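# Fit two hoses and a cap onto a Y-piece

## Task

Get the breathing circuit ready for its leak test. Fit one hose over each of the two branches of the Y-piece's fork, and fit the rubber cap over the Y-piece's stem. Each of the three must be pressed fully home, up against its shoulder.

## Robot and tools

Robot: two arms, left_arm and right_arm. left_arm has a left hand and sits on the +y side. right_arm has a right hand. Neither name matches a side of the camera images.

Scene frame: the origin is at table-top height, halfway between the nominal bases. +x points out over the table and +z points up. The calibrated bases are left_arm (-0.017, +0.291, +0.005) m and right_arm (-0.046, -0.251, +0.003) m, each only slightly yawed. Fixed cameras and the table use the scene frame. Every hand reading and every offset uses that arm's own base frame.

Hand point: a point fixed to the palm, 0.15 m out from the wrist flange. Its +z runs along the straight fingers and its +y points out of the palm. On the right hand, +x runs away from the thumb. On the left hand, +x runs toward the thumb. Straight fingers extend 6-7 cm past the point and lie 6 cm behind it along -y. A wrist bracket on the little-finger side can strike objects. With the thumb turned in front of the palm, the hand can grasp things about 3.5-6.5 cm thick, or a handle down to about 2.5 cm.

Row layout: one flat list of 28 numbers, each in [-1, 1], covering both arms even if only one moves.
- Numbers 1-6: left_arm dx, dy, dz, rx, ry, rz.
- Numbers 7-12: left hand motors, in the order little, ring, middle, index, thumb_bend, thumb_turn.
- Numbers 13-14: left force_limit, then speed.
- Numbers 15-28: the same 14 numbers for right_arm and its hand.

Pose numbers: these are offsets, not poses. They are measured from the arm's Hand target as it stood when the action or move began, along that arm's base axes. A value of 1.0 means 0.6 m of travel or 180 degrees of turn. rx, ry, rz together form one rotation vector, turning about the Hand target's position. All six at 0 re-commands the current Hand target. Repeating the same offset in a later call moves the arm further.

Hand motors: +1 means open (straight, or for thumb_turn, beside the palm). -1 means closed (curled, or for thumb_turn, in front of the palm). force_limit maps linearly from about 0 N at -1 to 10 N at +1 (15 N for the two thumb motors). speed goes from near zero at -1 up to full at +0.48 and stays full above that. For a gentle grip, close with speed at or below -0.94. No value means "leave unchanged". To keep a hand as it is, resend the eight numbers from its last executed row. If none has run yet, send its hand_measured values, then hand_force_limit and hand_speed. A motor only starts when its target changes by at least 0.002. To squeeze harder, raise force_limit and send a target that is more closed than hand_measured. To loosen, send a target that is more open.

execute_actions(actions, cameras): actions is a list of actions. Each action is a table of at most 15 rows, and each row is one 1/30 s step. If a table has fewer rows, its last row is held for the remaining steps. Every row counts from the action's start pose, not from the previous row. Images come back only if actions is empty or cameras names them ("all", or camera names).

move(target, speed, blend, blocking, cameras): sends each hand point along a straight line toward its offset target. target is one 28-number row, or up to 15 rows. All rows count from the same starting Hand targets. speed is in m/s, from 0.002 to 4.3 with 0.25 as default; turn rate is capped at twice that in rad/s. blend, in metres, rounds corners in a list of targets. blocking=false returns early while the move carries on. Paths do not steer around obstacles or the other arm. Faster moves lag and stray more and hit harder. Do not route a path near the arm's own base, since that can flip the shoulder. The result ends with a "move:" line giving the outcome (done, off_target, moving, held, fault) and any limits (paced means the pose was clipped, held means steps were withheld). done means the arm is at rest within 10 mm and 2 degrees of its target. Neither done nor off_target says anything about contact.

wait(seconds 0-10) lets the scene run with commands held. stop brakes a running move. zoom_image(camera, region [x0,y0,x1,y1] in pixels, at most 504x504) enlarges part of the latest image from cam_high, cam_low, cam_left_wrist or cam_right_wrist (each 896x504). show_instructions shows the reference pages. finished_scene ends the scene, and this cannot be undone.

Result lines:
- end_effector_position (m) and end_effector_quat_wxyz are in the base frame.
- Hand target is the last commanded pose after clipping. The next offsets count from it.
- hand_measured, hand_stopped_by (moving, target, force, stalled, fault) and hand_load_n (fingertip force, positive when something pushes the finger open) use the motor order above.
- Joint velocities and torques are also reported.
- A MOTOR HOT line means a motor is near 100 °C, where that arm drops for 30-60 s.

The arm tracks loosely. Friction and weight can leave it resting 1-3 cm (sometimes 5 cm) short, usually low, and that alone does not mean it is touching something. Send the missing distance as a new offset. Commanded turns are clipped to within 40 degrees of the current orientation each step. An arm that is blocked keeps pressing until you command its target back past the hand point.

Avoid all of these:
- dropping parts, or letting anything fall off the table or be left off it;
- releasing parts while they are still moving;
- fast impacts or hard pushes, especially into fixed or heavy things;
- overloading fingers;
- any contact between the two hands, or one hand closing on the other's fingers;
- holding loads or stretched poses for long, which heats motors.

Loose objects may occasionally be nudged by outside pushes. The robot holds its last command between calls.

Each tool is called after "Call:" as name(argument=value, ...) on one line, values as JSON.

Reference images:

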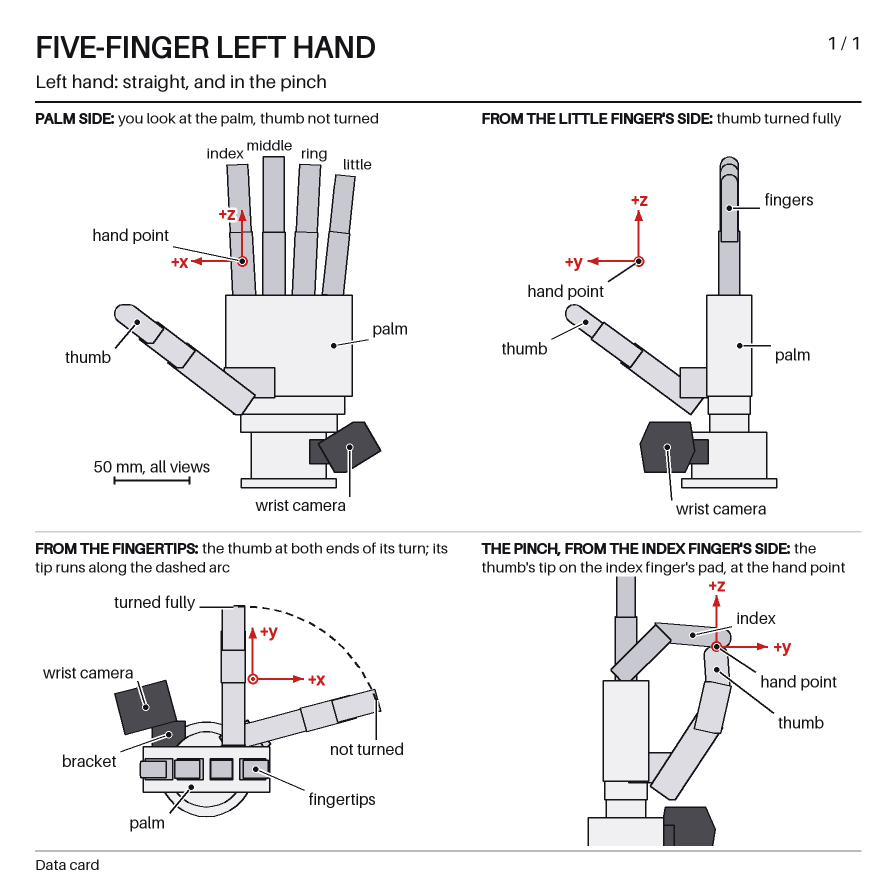

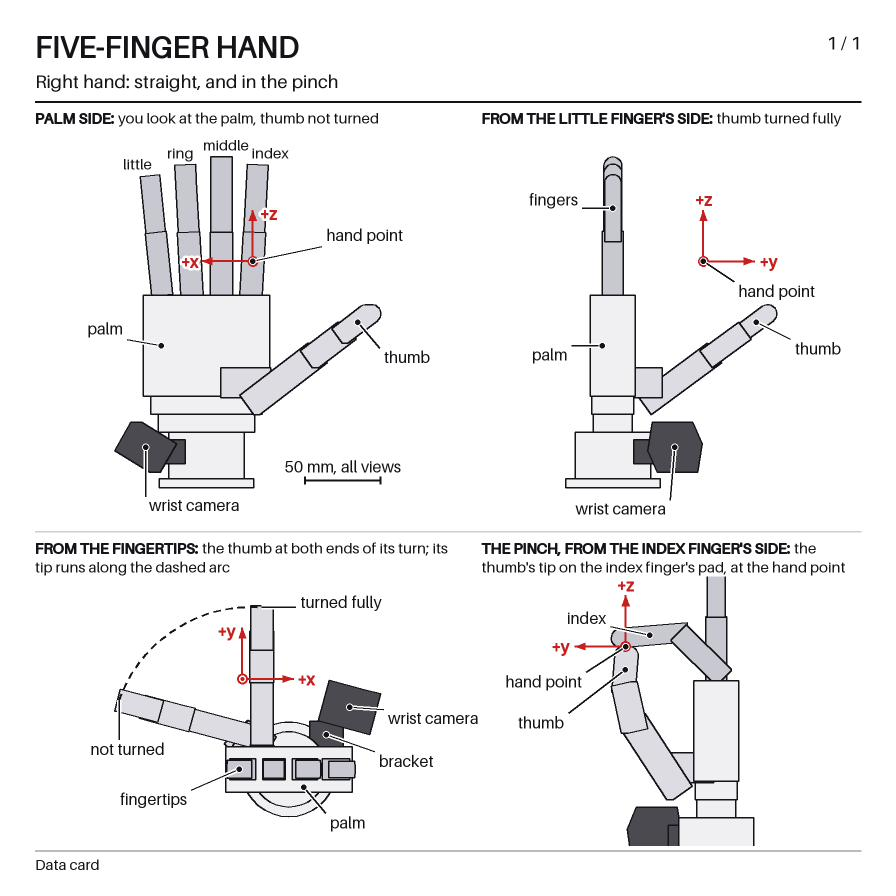

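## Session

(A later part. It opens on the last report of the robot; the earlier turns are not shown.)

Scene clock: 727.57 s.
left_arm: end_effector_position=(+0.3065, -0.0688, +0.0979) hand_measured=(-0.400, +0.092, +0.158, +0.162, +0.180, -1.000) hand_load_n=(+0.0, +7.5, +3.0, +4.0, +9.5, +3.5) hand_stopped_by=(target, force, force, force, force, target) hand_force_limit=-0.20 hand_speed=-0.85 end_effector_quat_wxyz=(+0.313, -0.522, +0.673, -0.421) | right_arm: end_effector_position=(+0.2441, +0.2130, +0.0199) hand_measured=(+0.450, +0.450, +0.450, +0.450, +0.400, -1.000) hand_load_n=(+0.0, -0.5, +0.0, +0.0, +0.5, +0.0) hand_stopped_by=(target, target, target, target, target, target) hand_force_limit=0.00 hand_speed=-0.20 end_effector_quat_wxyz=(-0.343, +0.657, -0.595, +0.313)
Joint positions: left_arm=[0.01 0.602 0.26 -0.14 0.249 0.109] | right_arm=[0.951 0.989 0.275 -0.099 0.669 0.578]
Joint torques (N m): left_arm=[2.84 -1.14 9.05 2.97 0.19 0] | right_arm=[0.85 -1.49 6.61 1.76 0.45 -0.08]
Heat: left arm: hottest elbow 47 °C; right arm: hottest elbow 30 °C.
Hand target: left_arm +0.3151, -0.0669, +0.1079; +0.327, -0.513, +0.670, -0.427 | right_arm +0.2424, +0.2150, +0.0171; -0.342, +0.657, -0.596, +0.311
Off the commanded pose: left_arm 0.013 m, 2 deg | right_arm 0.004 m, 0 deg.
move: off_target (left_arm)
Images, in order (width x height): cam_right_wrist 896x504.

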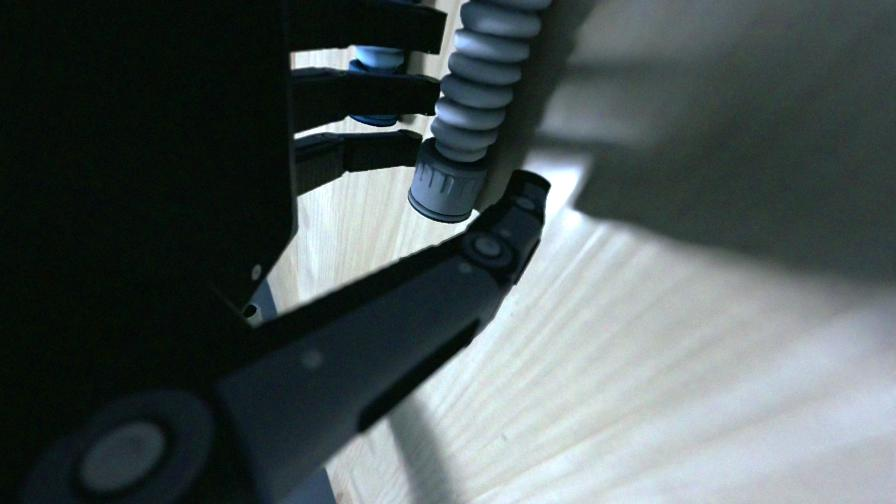

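Call:
move(target=[0, 0, 0, 0, 0, 0, -0.4, -0.42, -0.4, -0.42, -0.22, -1, -0.2, -0.85, 0, 0, 0.007, 0, 0, 0, -0.4, -0.4, -0.4, -0.4, -0.2, -1, -0.5, -0.85], speed=0.08, cameras=["cam_high", "cam_low", "cam_right_wrist"])

Scene clock: 735.57 s.
left_arm: end_effector_position=(+0.3065, -0.0688, +0.0979) hand_measured=(-0.400, +0.092, +0.158, +0.162, +0.180, -1.000) hand_load_n=(+0.0, +7.5, +3.0, +4.5, +9.5, +3.5) hand_stopped_by=(target, force, force, force, force, target) hand_force_limit=-0.20 hand_speed=-0.85 end_effector_quat_wxyz=(+0.313, -0.522, +0.673, -0.421) | right_arm: end_effector_position=(+0.2432, +0.2119, +0.0189) hand_measured=(-0.022, +0.062, +0.078, +0.090, +0.218, -1.000) hand_load_n=(+2.0, +1.0, +3.5, +3.5, +6.5, +4.5) hand_stopped_by=(force, force, force, force, force, target) hand_force_limit=-0.50 hand_speed=-0.85 end_effector_quat_wxyz=(-0.340, +0.658, -0.595, +0.313)
Joint positions: left_arm=[0.01 0.602 0.26 -0.14 0.249 0.109] | right_arm=[0.951 0.989 0.275 -0.107 0.67 0.579]
Joint torques (N m): left_arm=[2.61 -1.79 9.13 2.71 0.17 -0.02] | right_arm=[0.91 -3.14 7.02 1.03 0.45 -0.06]
Motor temperatures (°C): left_arm=[22 24 46 18 18 19] | right_arm=[23 22 30 18 20 20]
Heat: left arm: hottest elbow 46 °C; right arm: hottest elbow 30 °C.
Hand target: left_arm +0.3151, -0.0669, +0.1079; +0.327, -0.513, +0.670, -0.427 | right_arm +0.2424, +0.2150, +0.0213; -0.342, +0.657, -0.596, +0.310
Off the commanded pose: left_arm 0.013 m, 2 deg | right_arm 0.004 m, 0 deg.
move: off_target (left_arm)
Images, in order (width x height): cam_high 896x504, cam_low 896x504, cam_right_wrist 896x504.

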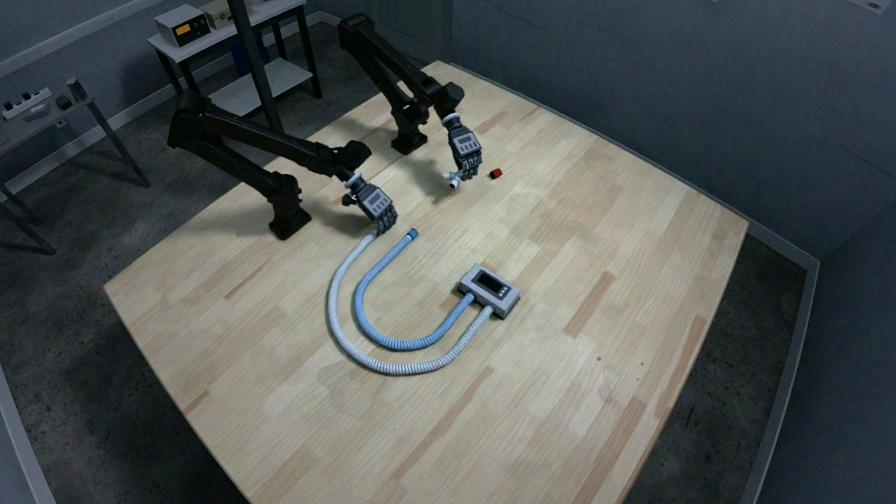

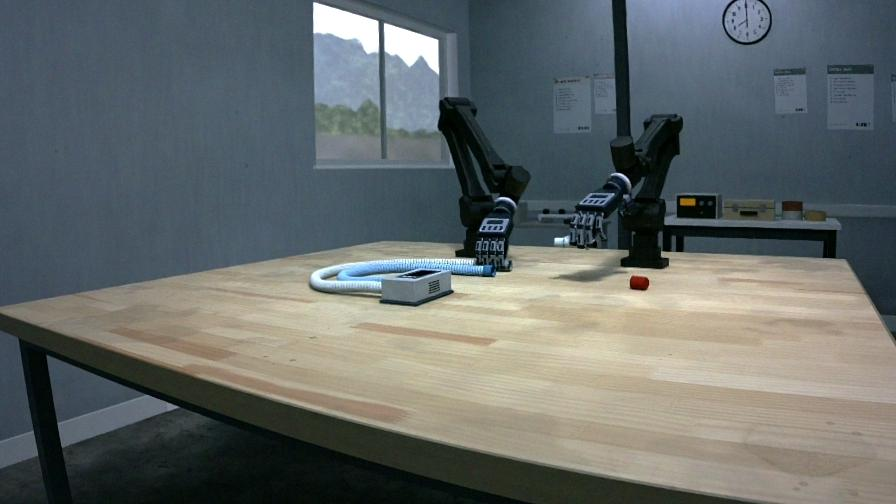

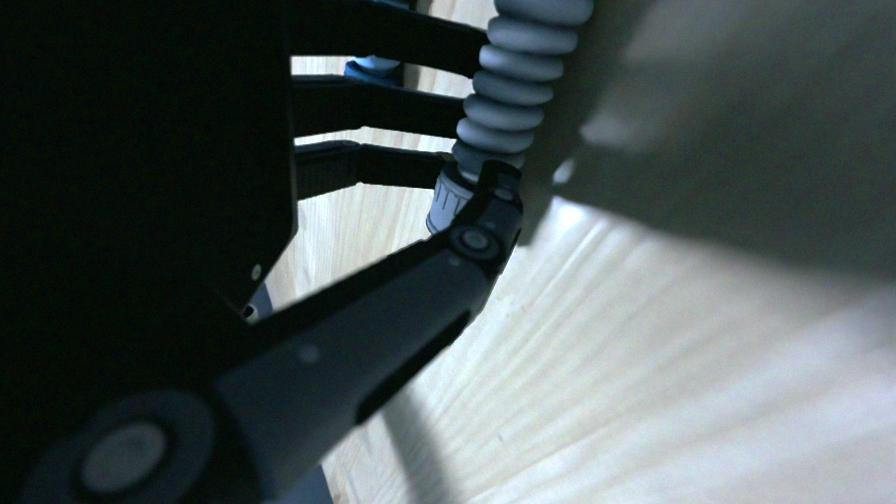

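Call:
move(target=[[0, 0, 0, 0, 0, 0, -0.4, -0.42, -0.4, -0.42, -0.22, -1, -0.2, -0.85, 0, 0, 0.0, 0, 0, 0, -0.43, -0.43, -0.43, -0.43, -0.22, -1, -0.25, -0.85], [0, 0, 0, 0, 0, 0, -0.4, -0.42, -0.4, -0.42, -0.22, -1, -0.2, -0.85, 0, 0, 0.14, 0, 0, 0, -0.43, -0.43, -0.43, -0.43, -0.22, -1, -0.25, -0.85]], speed=0.08, cameras=["all"])

Scene clock: 742.43 s.
left_arm: end_effector_position=(+0.3065, -0.0688, +0.0979) hand_measured=(-0.400, +0.092, +0.158, +0.162, +0.180, -1.000) hand_load_n=(+0.0, +7.0, +3.0, +4.5, +9.5, +3.5) hand_stopped_by=(target, force, force, force, force, target) hand_force_limit=-0.20 hand_speed=-0.85 end_effector_quat_wxyz=(+0.313, -0.522, +0.673, -0.421) | right_arm: end_effector_position=(+0.2331, +0.1980, +0.0761) hand_measured=(-0.060, +0.038, +0.066, +0.078, +0.218, -1.000) hand_load_n=(+3.5, +4.5, +3.5, +6.5, +12.5, +7.5) hand_stopped_by=(force, force, force, force, force, target) hand_force_limit=-0.25 hand_speed=-0.85 end_effector_quat_wxyz=(-0.316, +0.670, -0.594, +0.315)
Joint positions: left_arm=[0.01 0.602 0.26 -0.14 0.249 0.109] | right_arm=[0.951 0.782 0.389 -0.482 0.669 0.58]
Joint torques (N m): left_arm=[2.49 -0.85 9.16 2.86 0.21 -0.03] | right_arm=[1.49 -3.08 11.6 1.03 0.47 -0.07]
Heat: left arm: hottest elbow 46 °C; right arm: hottest elbow 30 °C.
Hand target: left_arm +0.3151, -0.0669, +0.1079; +0.327, -0.513, +0.670, -0.427 | right_arm +0.2423, +0.2149, +0.1051; -0.342, +0.657, -0.596, +0.310
Off the commanded pose: left_arm 0.013 m, 2 deg | right_arm 0.035 m, 3 deg.
move: off_target (left_arm, right_arm)

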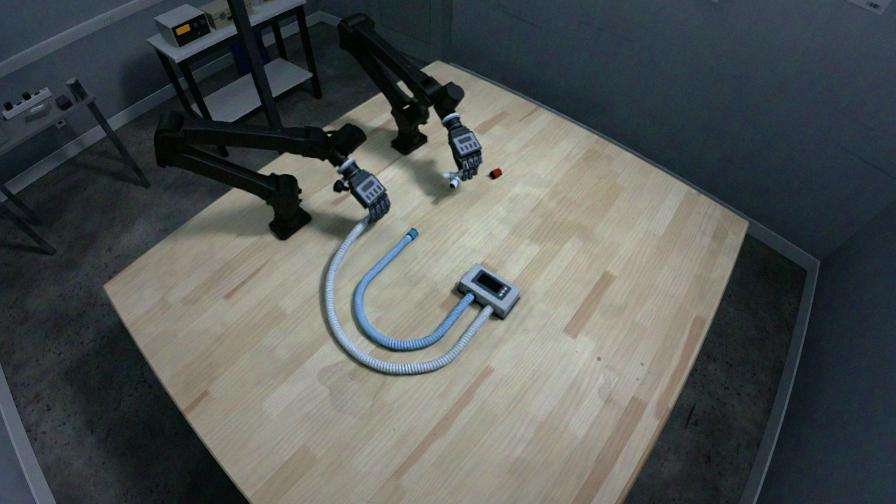

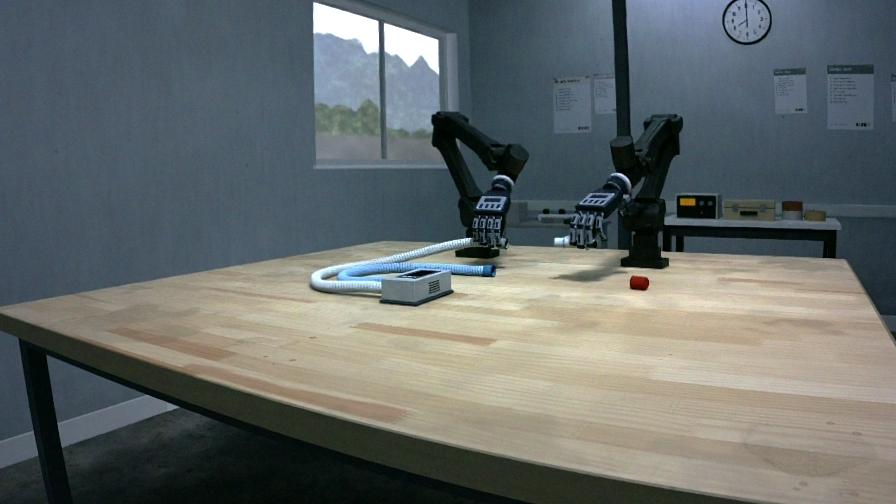

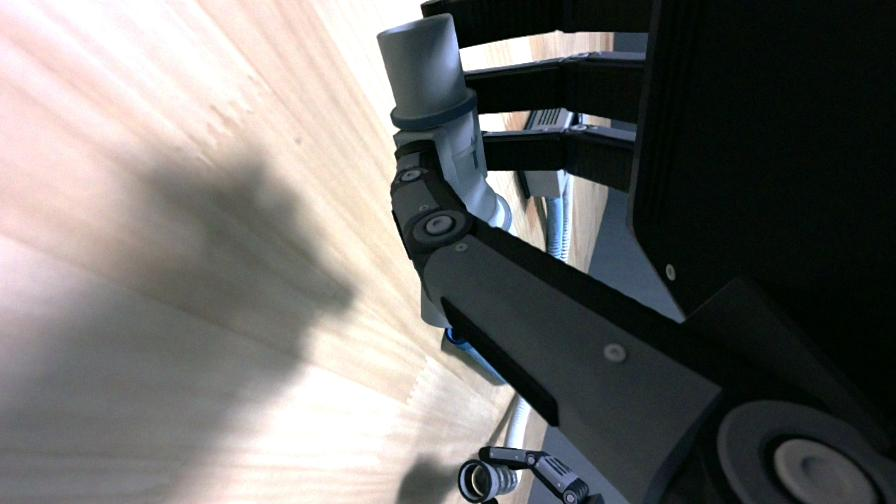

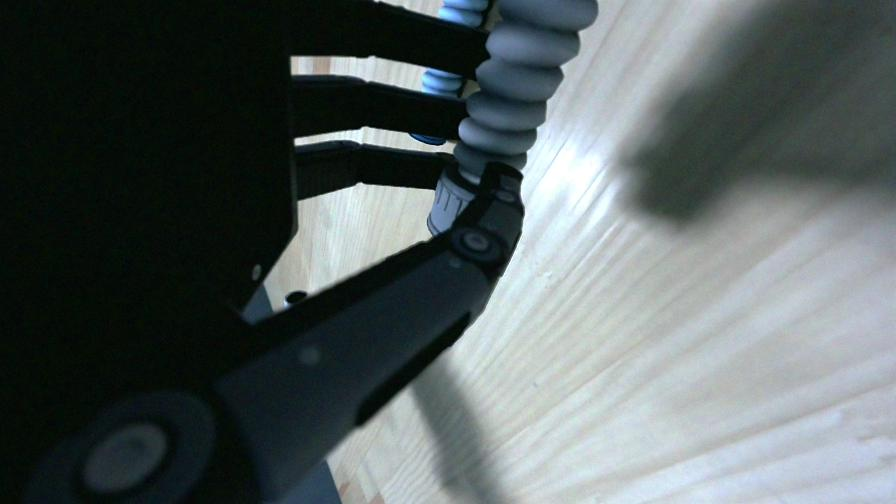

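Call:
move(target=[0.0015, -0.1, 0.012, 0, 0, 0.1222, -0.4, -0.42, -0.4, -0.42, -0.22, -1, -0.2, -0.85, 0, 0, 0, 0, 0, 0, -0.43, -0.43, -0.43, -0.43, -0.22, -1, -0.25, -0.85], speed=0.1, cameras=["all"])

Scene clock: 813.53 s.
left_arm: end_effector_position=(+0.2972, -0.1105, +0.0805) hand_measured=(-0.400, +0.092, +0.158, +0.162, +0.180, -1.000) hand_load_n=(+0.0, +7.0, +3.0, +4.5, +9.5, +3.5) hand_stopped_by=(target, force, force, force, force, target) hand_force_limit=-0.20 hand_speed=-0.85 end_effector_quat_wxyz=(-0.402, +0.630, -0.577, +0.329) | right_arm: end_effector_position=(+0.2331, +0.1980, +0.0761) hand_measured=(-0.060, +0.038, +0.066, +0.078, +0.218, -1.000) hand_load_n=(+3.5, +4.5, +3.5, +6.5, +12.0, +7.5) hand_stopped_by=(force, force, force, force, force, target) hand_force_limit=-0.25 hand_speed=-0.85 end_effector_quat_wxyz=(-0.316, +0.670, -0.594, +0.315)
Joint positions: left_arm=[-0.601 0.697 0.27 -0.188 -0.645 -0.346] | right_arm=[0.951 0.781 0.389 -0.482 0.669 0.58]
Joint torques (N m): left_arm=[1.2 -1.32 12.9 1.31 -0.35 -0.26] | right_arm=[1.61 -2.43 11.56 0.95 0.45 -0.12]
Motor temperatures (°C): left_arm=[22 24 43 18 18 19] | right_arm=[23 22 35 18 20 20]
Heat: left arm: hottest elbow 43 °C; right arm: hottest elbow 35 °C.
Hand target: left_arm +0.3160, -0.1270, +0.1150; -0.402, +0.631, -0.560, +0.356 | right_arm +0.2423, +0.2149, +0.1050; -0.342, +0.657, -0.596, +0.311
Off the commanded pose: left_arm 0.043 m, 4 deg | right_arm 0.035 m, 3 deg.
move: off_target (left_arm, right_arm)

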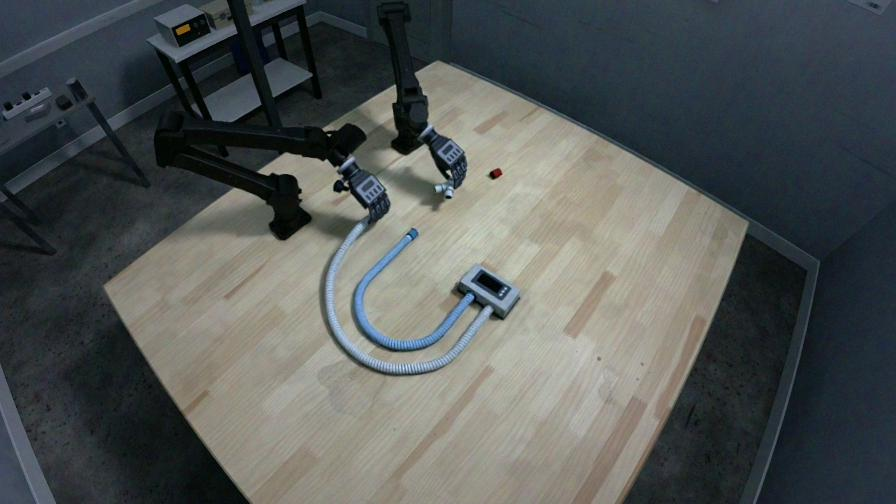

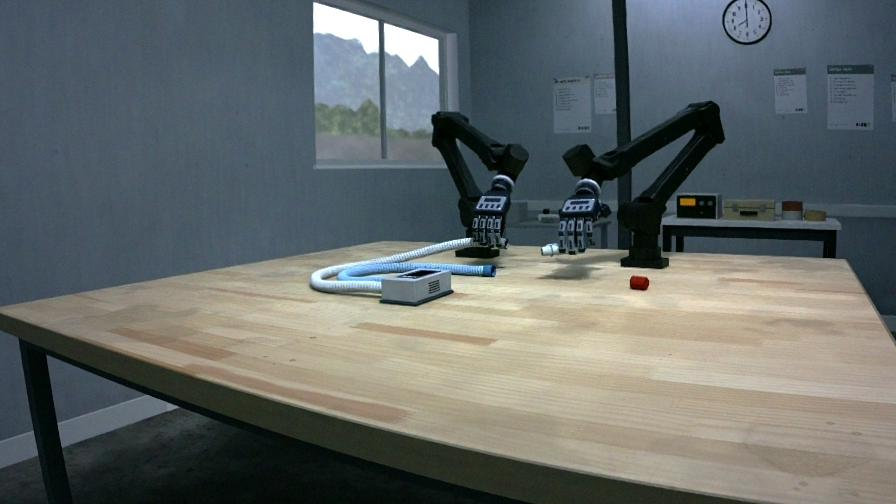

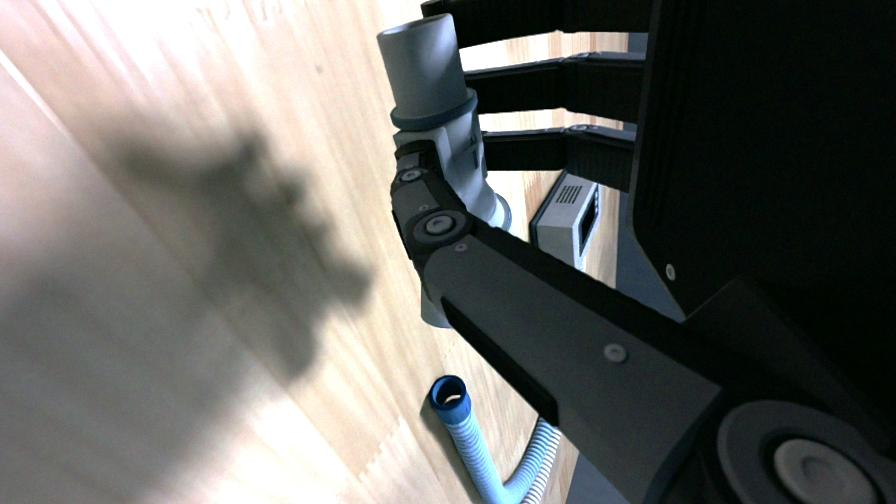

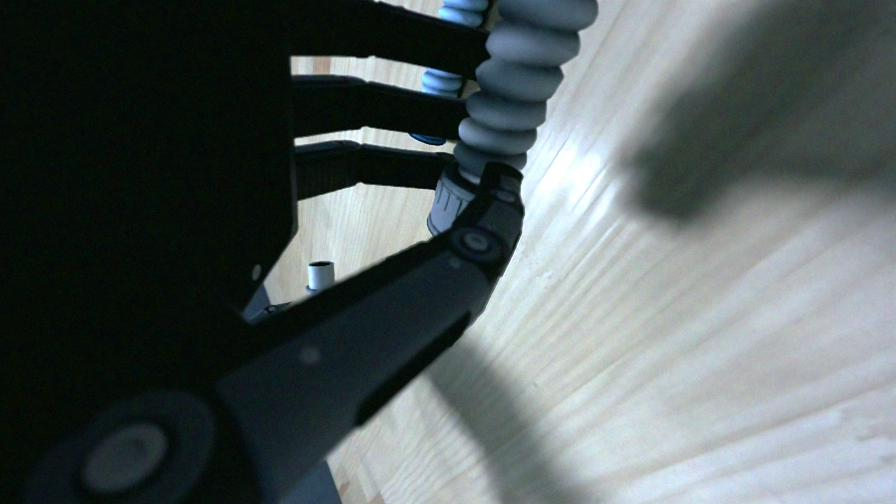

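Call:
move(target=[0, 0, 0, 0, 0, 0, -0.4, -0.42, -0.4, -0.42, -0.22, -1, -0.2, -0.85, 0.0795, 0.172, 0.01, 0.0412, 0.2215, -0.1707, -0.43, -0.43, -0.43, -0.43, -0.22, -1, -0.25, -0.85], speed=0.1, cameras=["all"])

Scene clock: 847.00 s.
left_arm: end_effector_position=(+0.2972, -0.1105, +0.0805) hand_measured=(-0.400, +0.092, +0.158, +0.162, +0.180, -1.000) hand_load_n=(+0.0, +7.5, +3.0, +4.0, +9.5, +3.5) hand_stopped_by=(target, force, force, force, force, target) hand_force_limit=-0.20 hand_speed=-0.85 end_effector_quat_wxyz=(-0.402, +0.630, -0.577, +0.329) | right_arm: end_effector_position=(+0.2751, +0.3056, +0.0994) hand_measured=(-0.060, +0.038, +0.066, +0.078, +0.220, -1.000) hand_load_n=(+4.5, +4.5, +3.0, +6.0, +12.5, +7.5) hand_stopped_by=(force, force, force, force, force, target) hand_force_limit=-0.25 hand_speed=-0.85 end_effector_quat_wxyz=(+0.059, -0.533, +0.836, -0.116)
Joint positions: left_arm=[-0.601 0.697 0.27 -0.188 -0.646 -0.347] | right_arm=[0.799 1.411 1.041 -1.138 0.253 1.226]
Joint torques (N m): left_arm=[1.38 -1.79 12.85 1.55 -0.38 -0.25] | right_arm=[-0.15 -9.23 10.55 0.24 -0.02 0.05]
Heat: left arm: hottest elbow 44 °C; right arm: hottest elbow 36 °C.
Hand target: left_arm +0.3160, -0.1269, +0.1151; -0.402, +0.631, -0.560, +0.356 | right_arm +0.2900, +0.3182, +0.1111; +0.069, -0.522, +0.843, -0.111
Off the commanded pose: left_arm 0.043 m, 4 deg | right_arm 0.023 m, 2 deg.
move: off_target (left_arm, right_arm)

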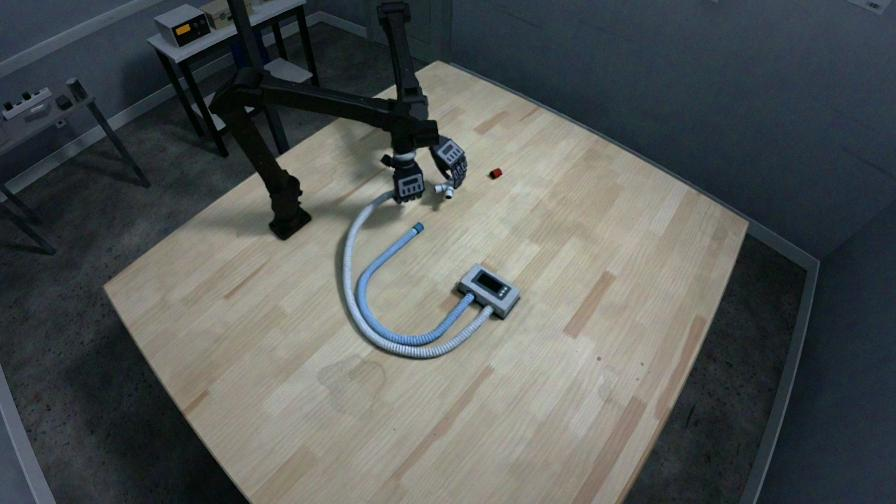

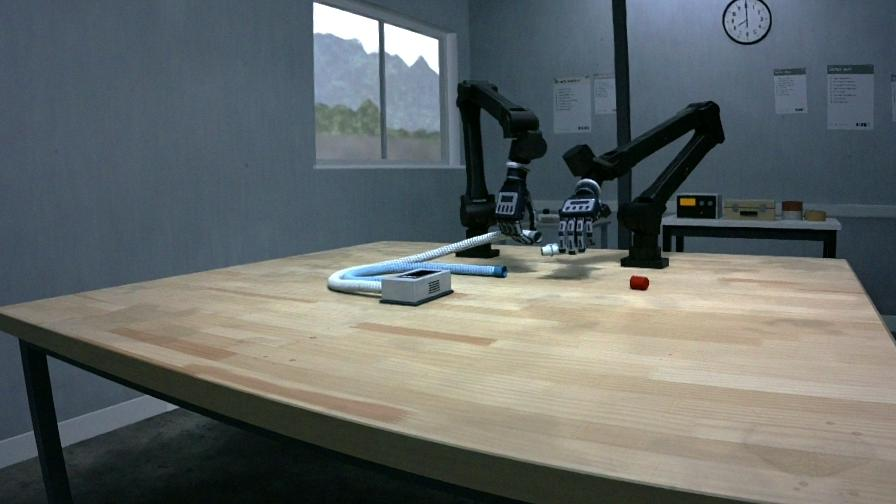

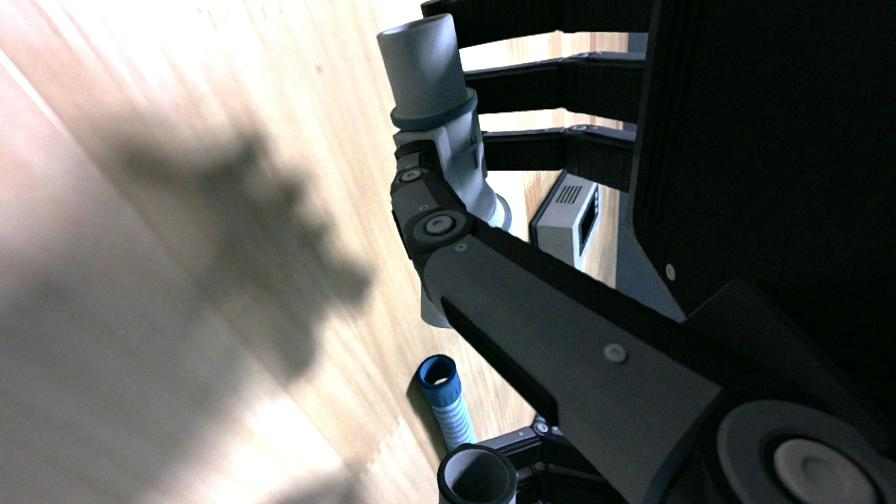

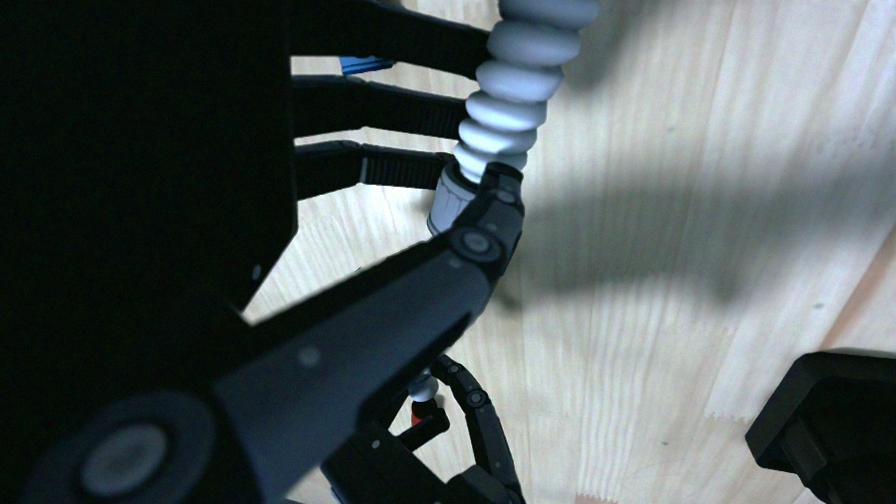

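Call:
zoom_image(camera="cam_high", region=[370, 130, 490, 230])

Call:
zoom_image(camera="cam_low", region=[480, 180, 620, 290])

Call:
zoom_image(camera="cam_left_wrist", region=[360, 260, 600, 504])

Call:
zoom_image(camera="cam_right_wrist", region=[300, 130, 600, 500])

Scaled by 4.200 from the camera's 896x504 image, which has a finer 1280x720 frame.

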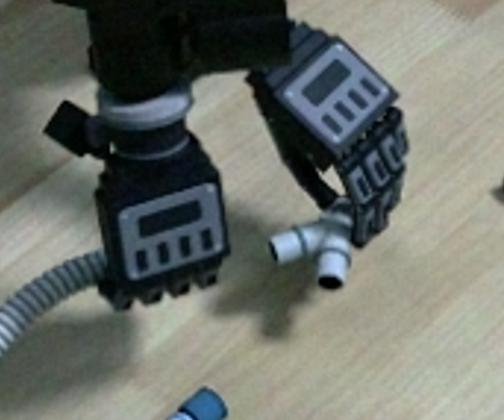

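Scaled by 3.600 from the camera's 896x504 image, which has a finer 1280x720 frame.

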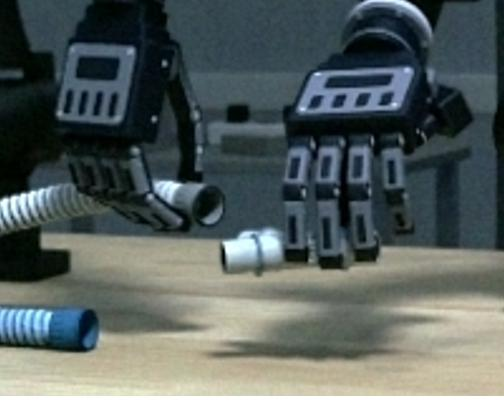

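Scaled by 2.066 from the camera's 896x504 image, which has a finer 1280x720 frame.

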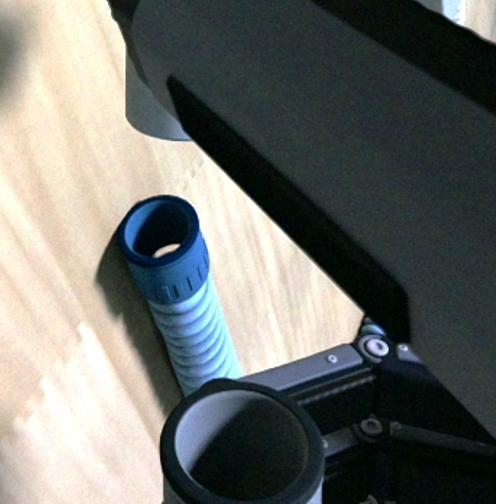

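Scaled by 1.362 from the camera's 896x504 image, which has a finer 1280x720 frame.

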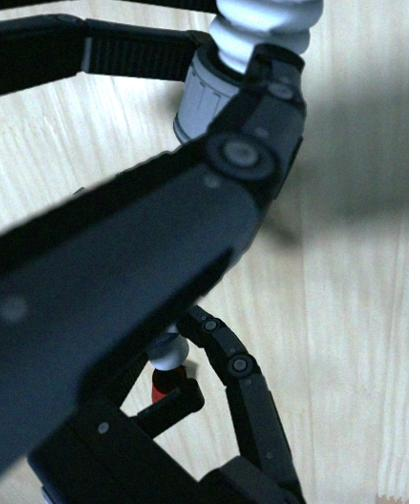

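Call:
move(target=[0, 0, 0, 0, 0, 0, -0.4, -0.42, -0.4, -0.42, -0.22, -1, -0.2, -0.85, 0.037, -0.012, -0.04, 0, 0, 0, -0.43, -0.43, -0.43, -0.43, -0.22, -1, -0.25, -0.85], speed=0.08, cameras=["all"])

Call:
zoom_image(camera="cam_high", region=[370, 130, 490, 230])

Call:
zoom_image(camera="cam_low", region=[480, 180, 620, 290])

Call:
zoom_image(camera="cam_left_wrist", region=[360, 260, 600, 504])

Scene clock: 899.70 s.
left_arm: end_effector_position=(+0.2972, -0.1105, +0.0805) hand_measured=(-0.400, +0.092, +0.158, +0.162, +0.180, -1.000) hand_load_n=(+0.0, +7.5, +3.0, +4.5, +9.5, +3.5) hand_stopped_by=(target, force, force, force, force, target) hand_force_limit=-0.20 hand_speed=-0.85 end_effector_quat_wxyz=(-0.402, +0.630, -0.577, +0.329) | right_arm: end_effector_position=(+0.2988, +0.3007, +0.0805) hand_measured=(-0.060, +0.038, +0.066, +0.078, +0.220, -1.000) hand_load_n=(+4.0, +4.0, +3.5, +6.5, +12.5, +7.5) hand_stopped_by=(force, force, force, force, force, target) hand_force_limit=-0.25 hand_speed=-0.85 end_effector_quat_wxyz=(+0.058, -0.523, +0.843, -0.114)
Joint positions: left_arm=[-0.601 0.697 0.27 -0.188 -0.646 -0.347] | right_arm=[0.748 1.463 1.041 -1.079 0.247 1.2]
Joint torques (N m): left_arm=[1.55 -1.61 12.79 1.33 -0.38 -0.3] | right_arm=[0.26 -10.23 9.65 0.76 0 -0.22]
Heat: left arm: hottest elbow 47 °C; right arm: hottest elbow 33 °C.
Hand target: left_arm +0.3160, -0.1269, +0.1151; -0.402, +0.631, -0.560, +0.356 | right_arm +0.3123, +0.3109, +0.0871; +0.069, -0.522, +0.843, -0.111
Off the commanded pose: left_arm 0.043 m, 4 deg | right_arm 0.018 m, 1 deg.
move: off_target (left_arm, right_arm)

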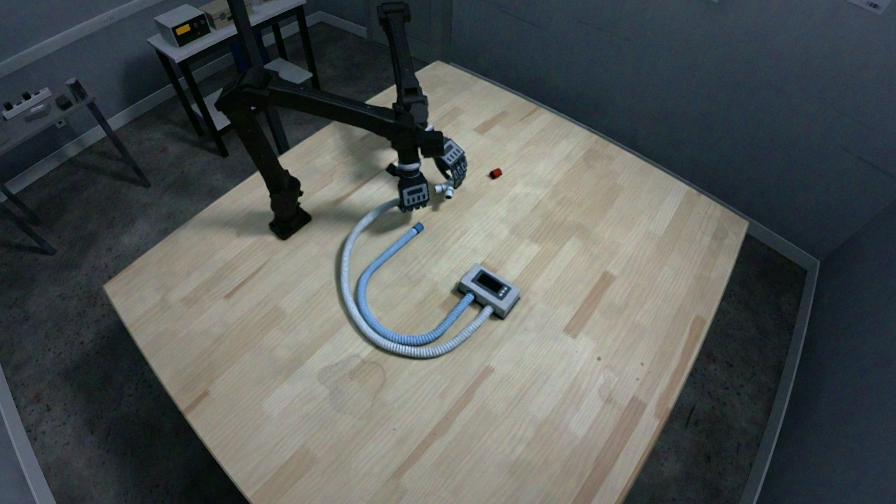

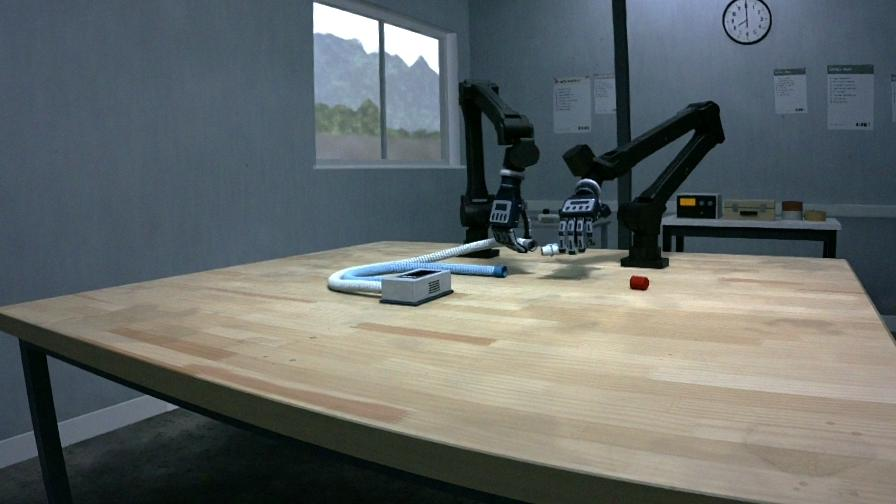

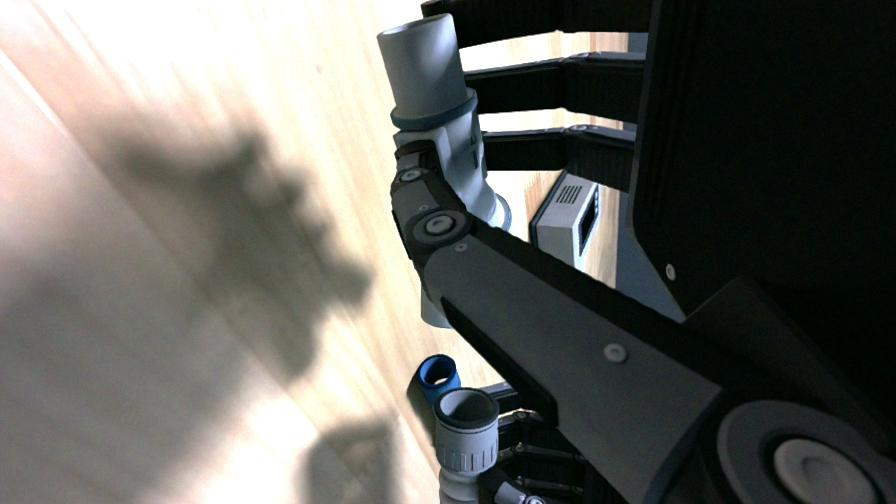

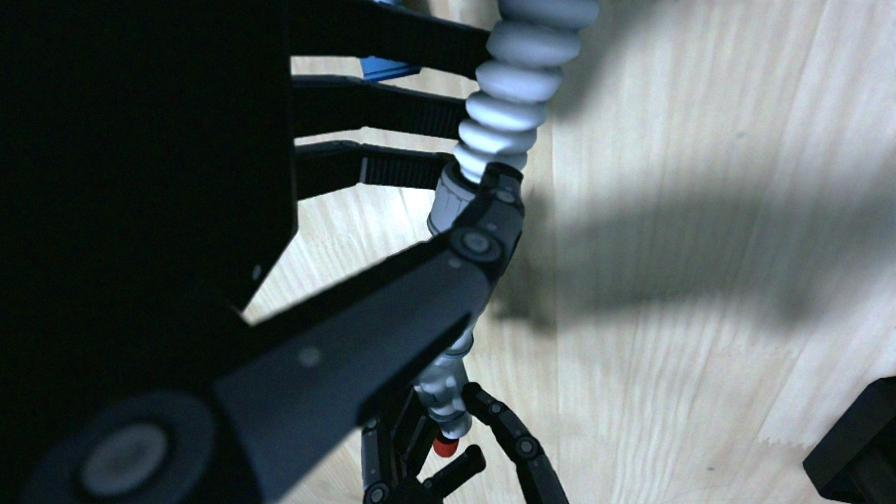

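Scaled by 4.200 from the camera's 896x504 image, which has a finer 1280x720 frame.

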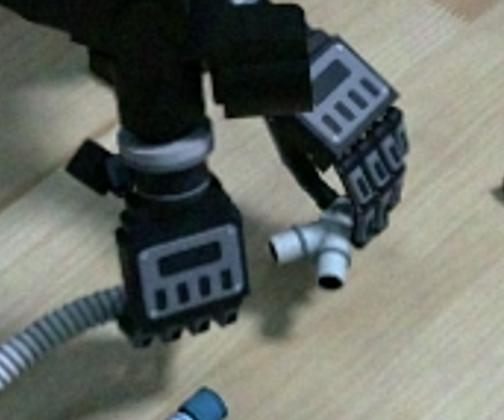

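Scaled by 3.600 from the camera's 896x504 image, which has a finer 1280x720 frame.

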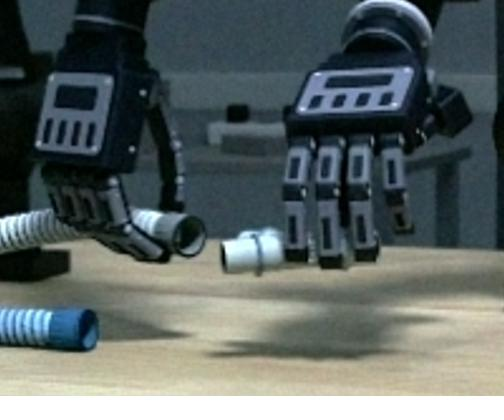

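Scaled by 2.066 from the camera's 896x504 image, which has a finer 1280x720 frame.

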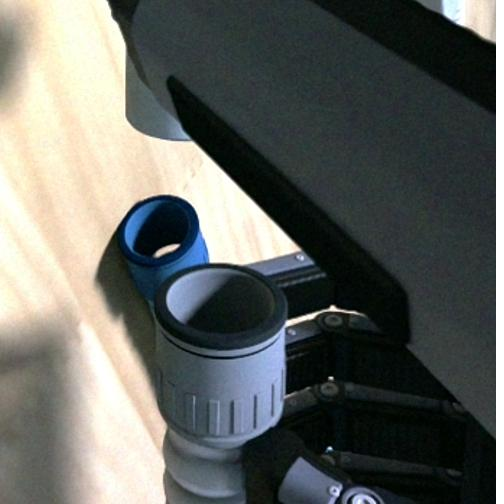

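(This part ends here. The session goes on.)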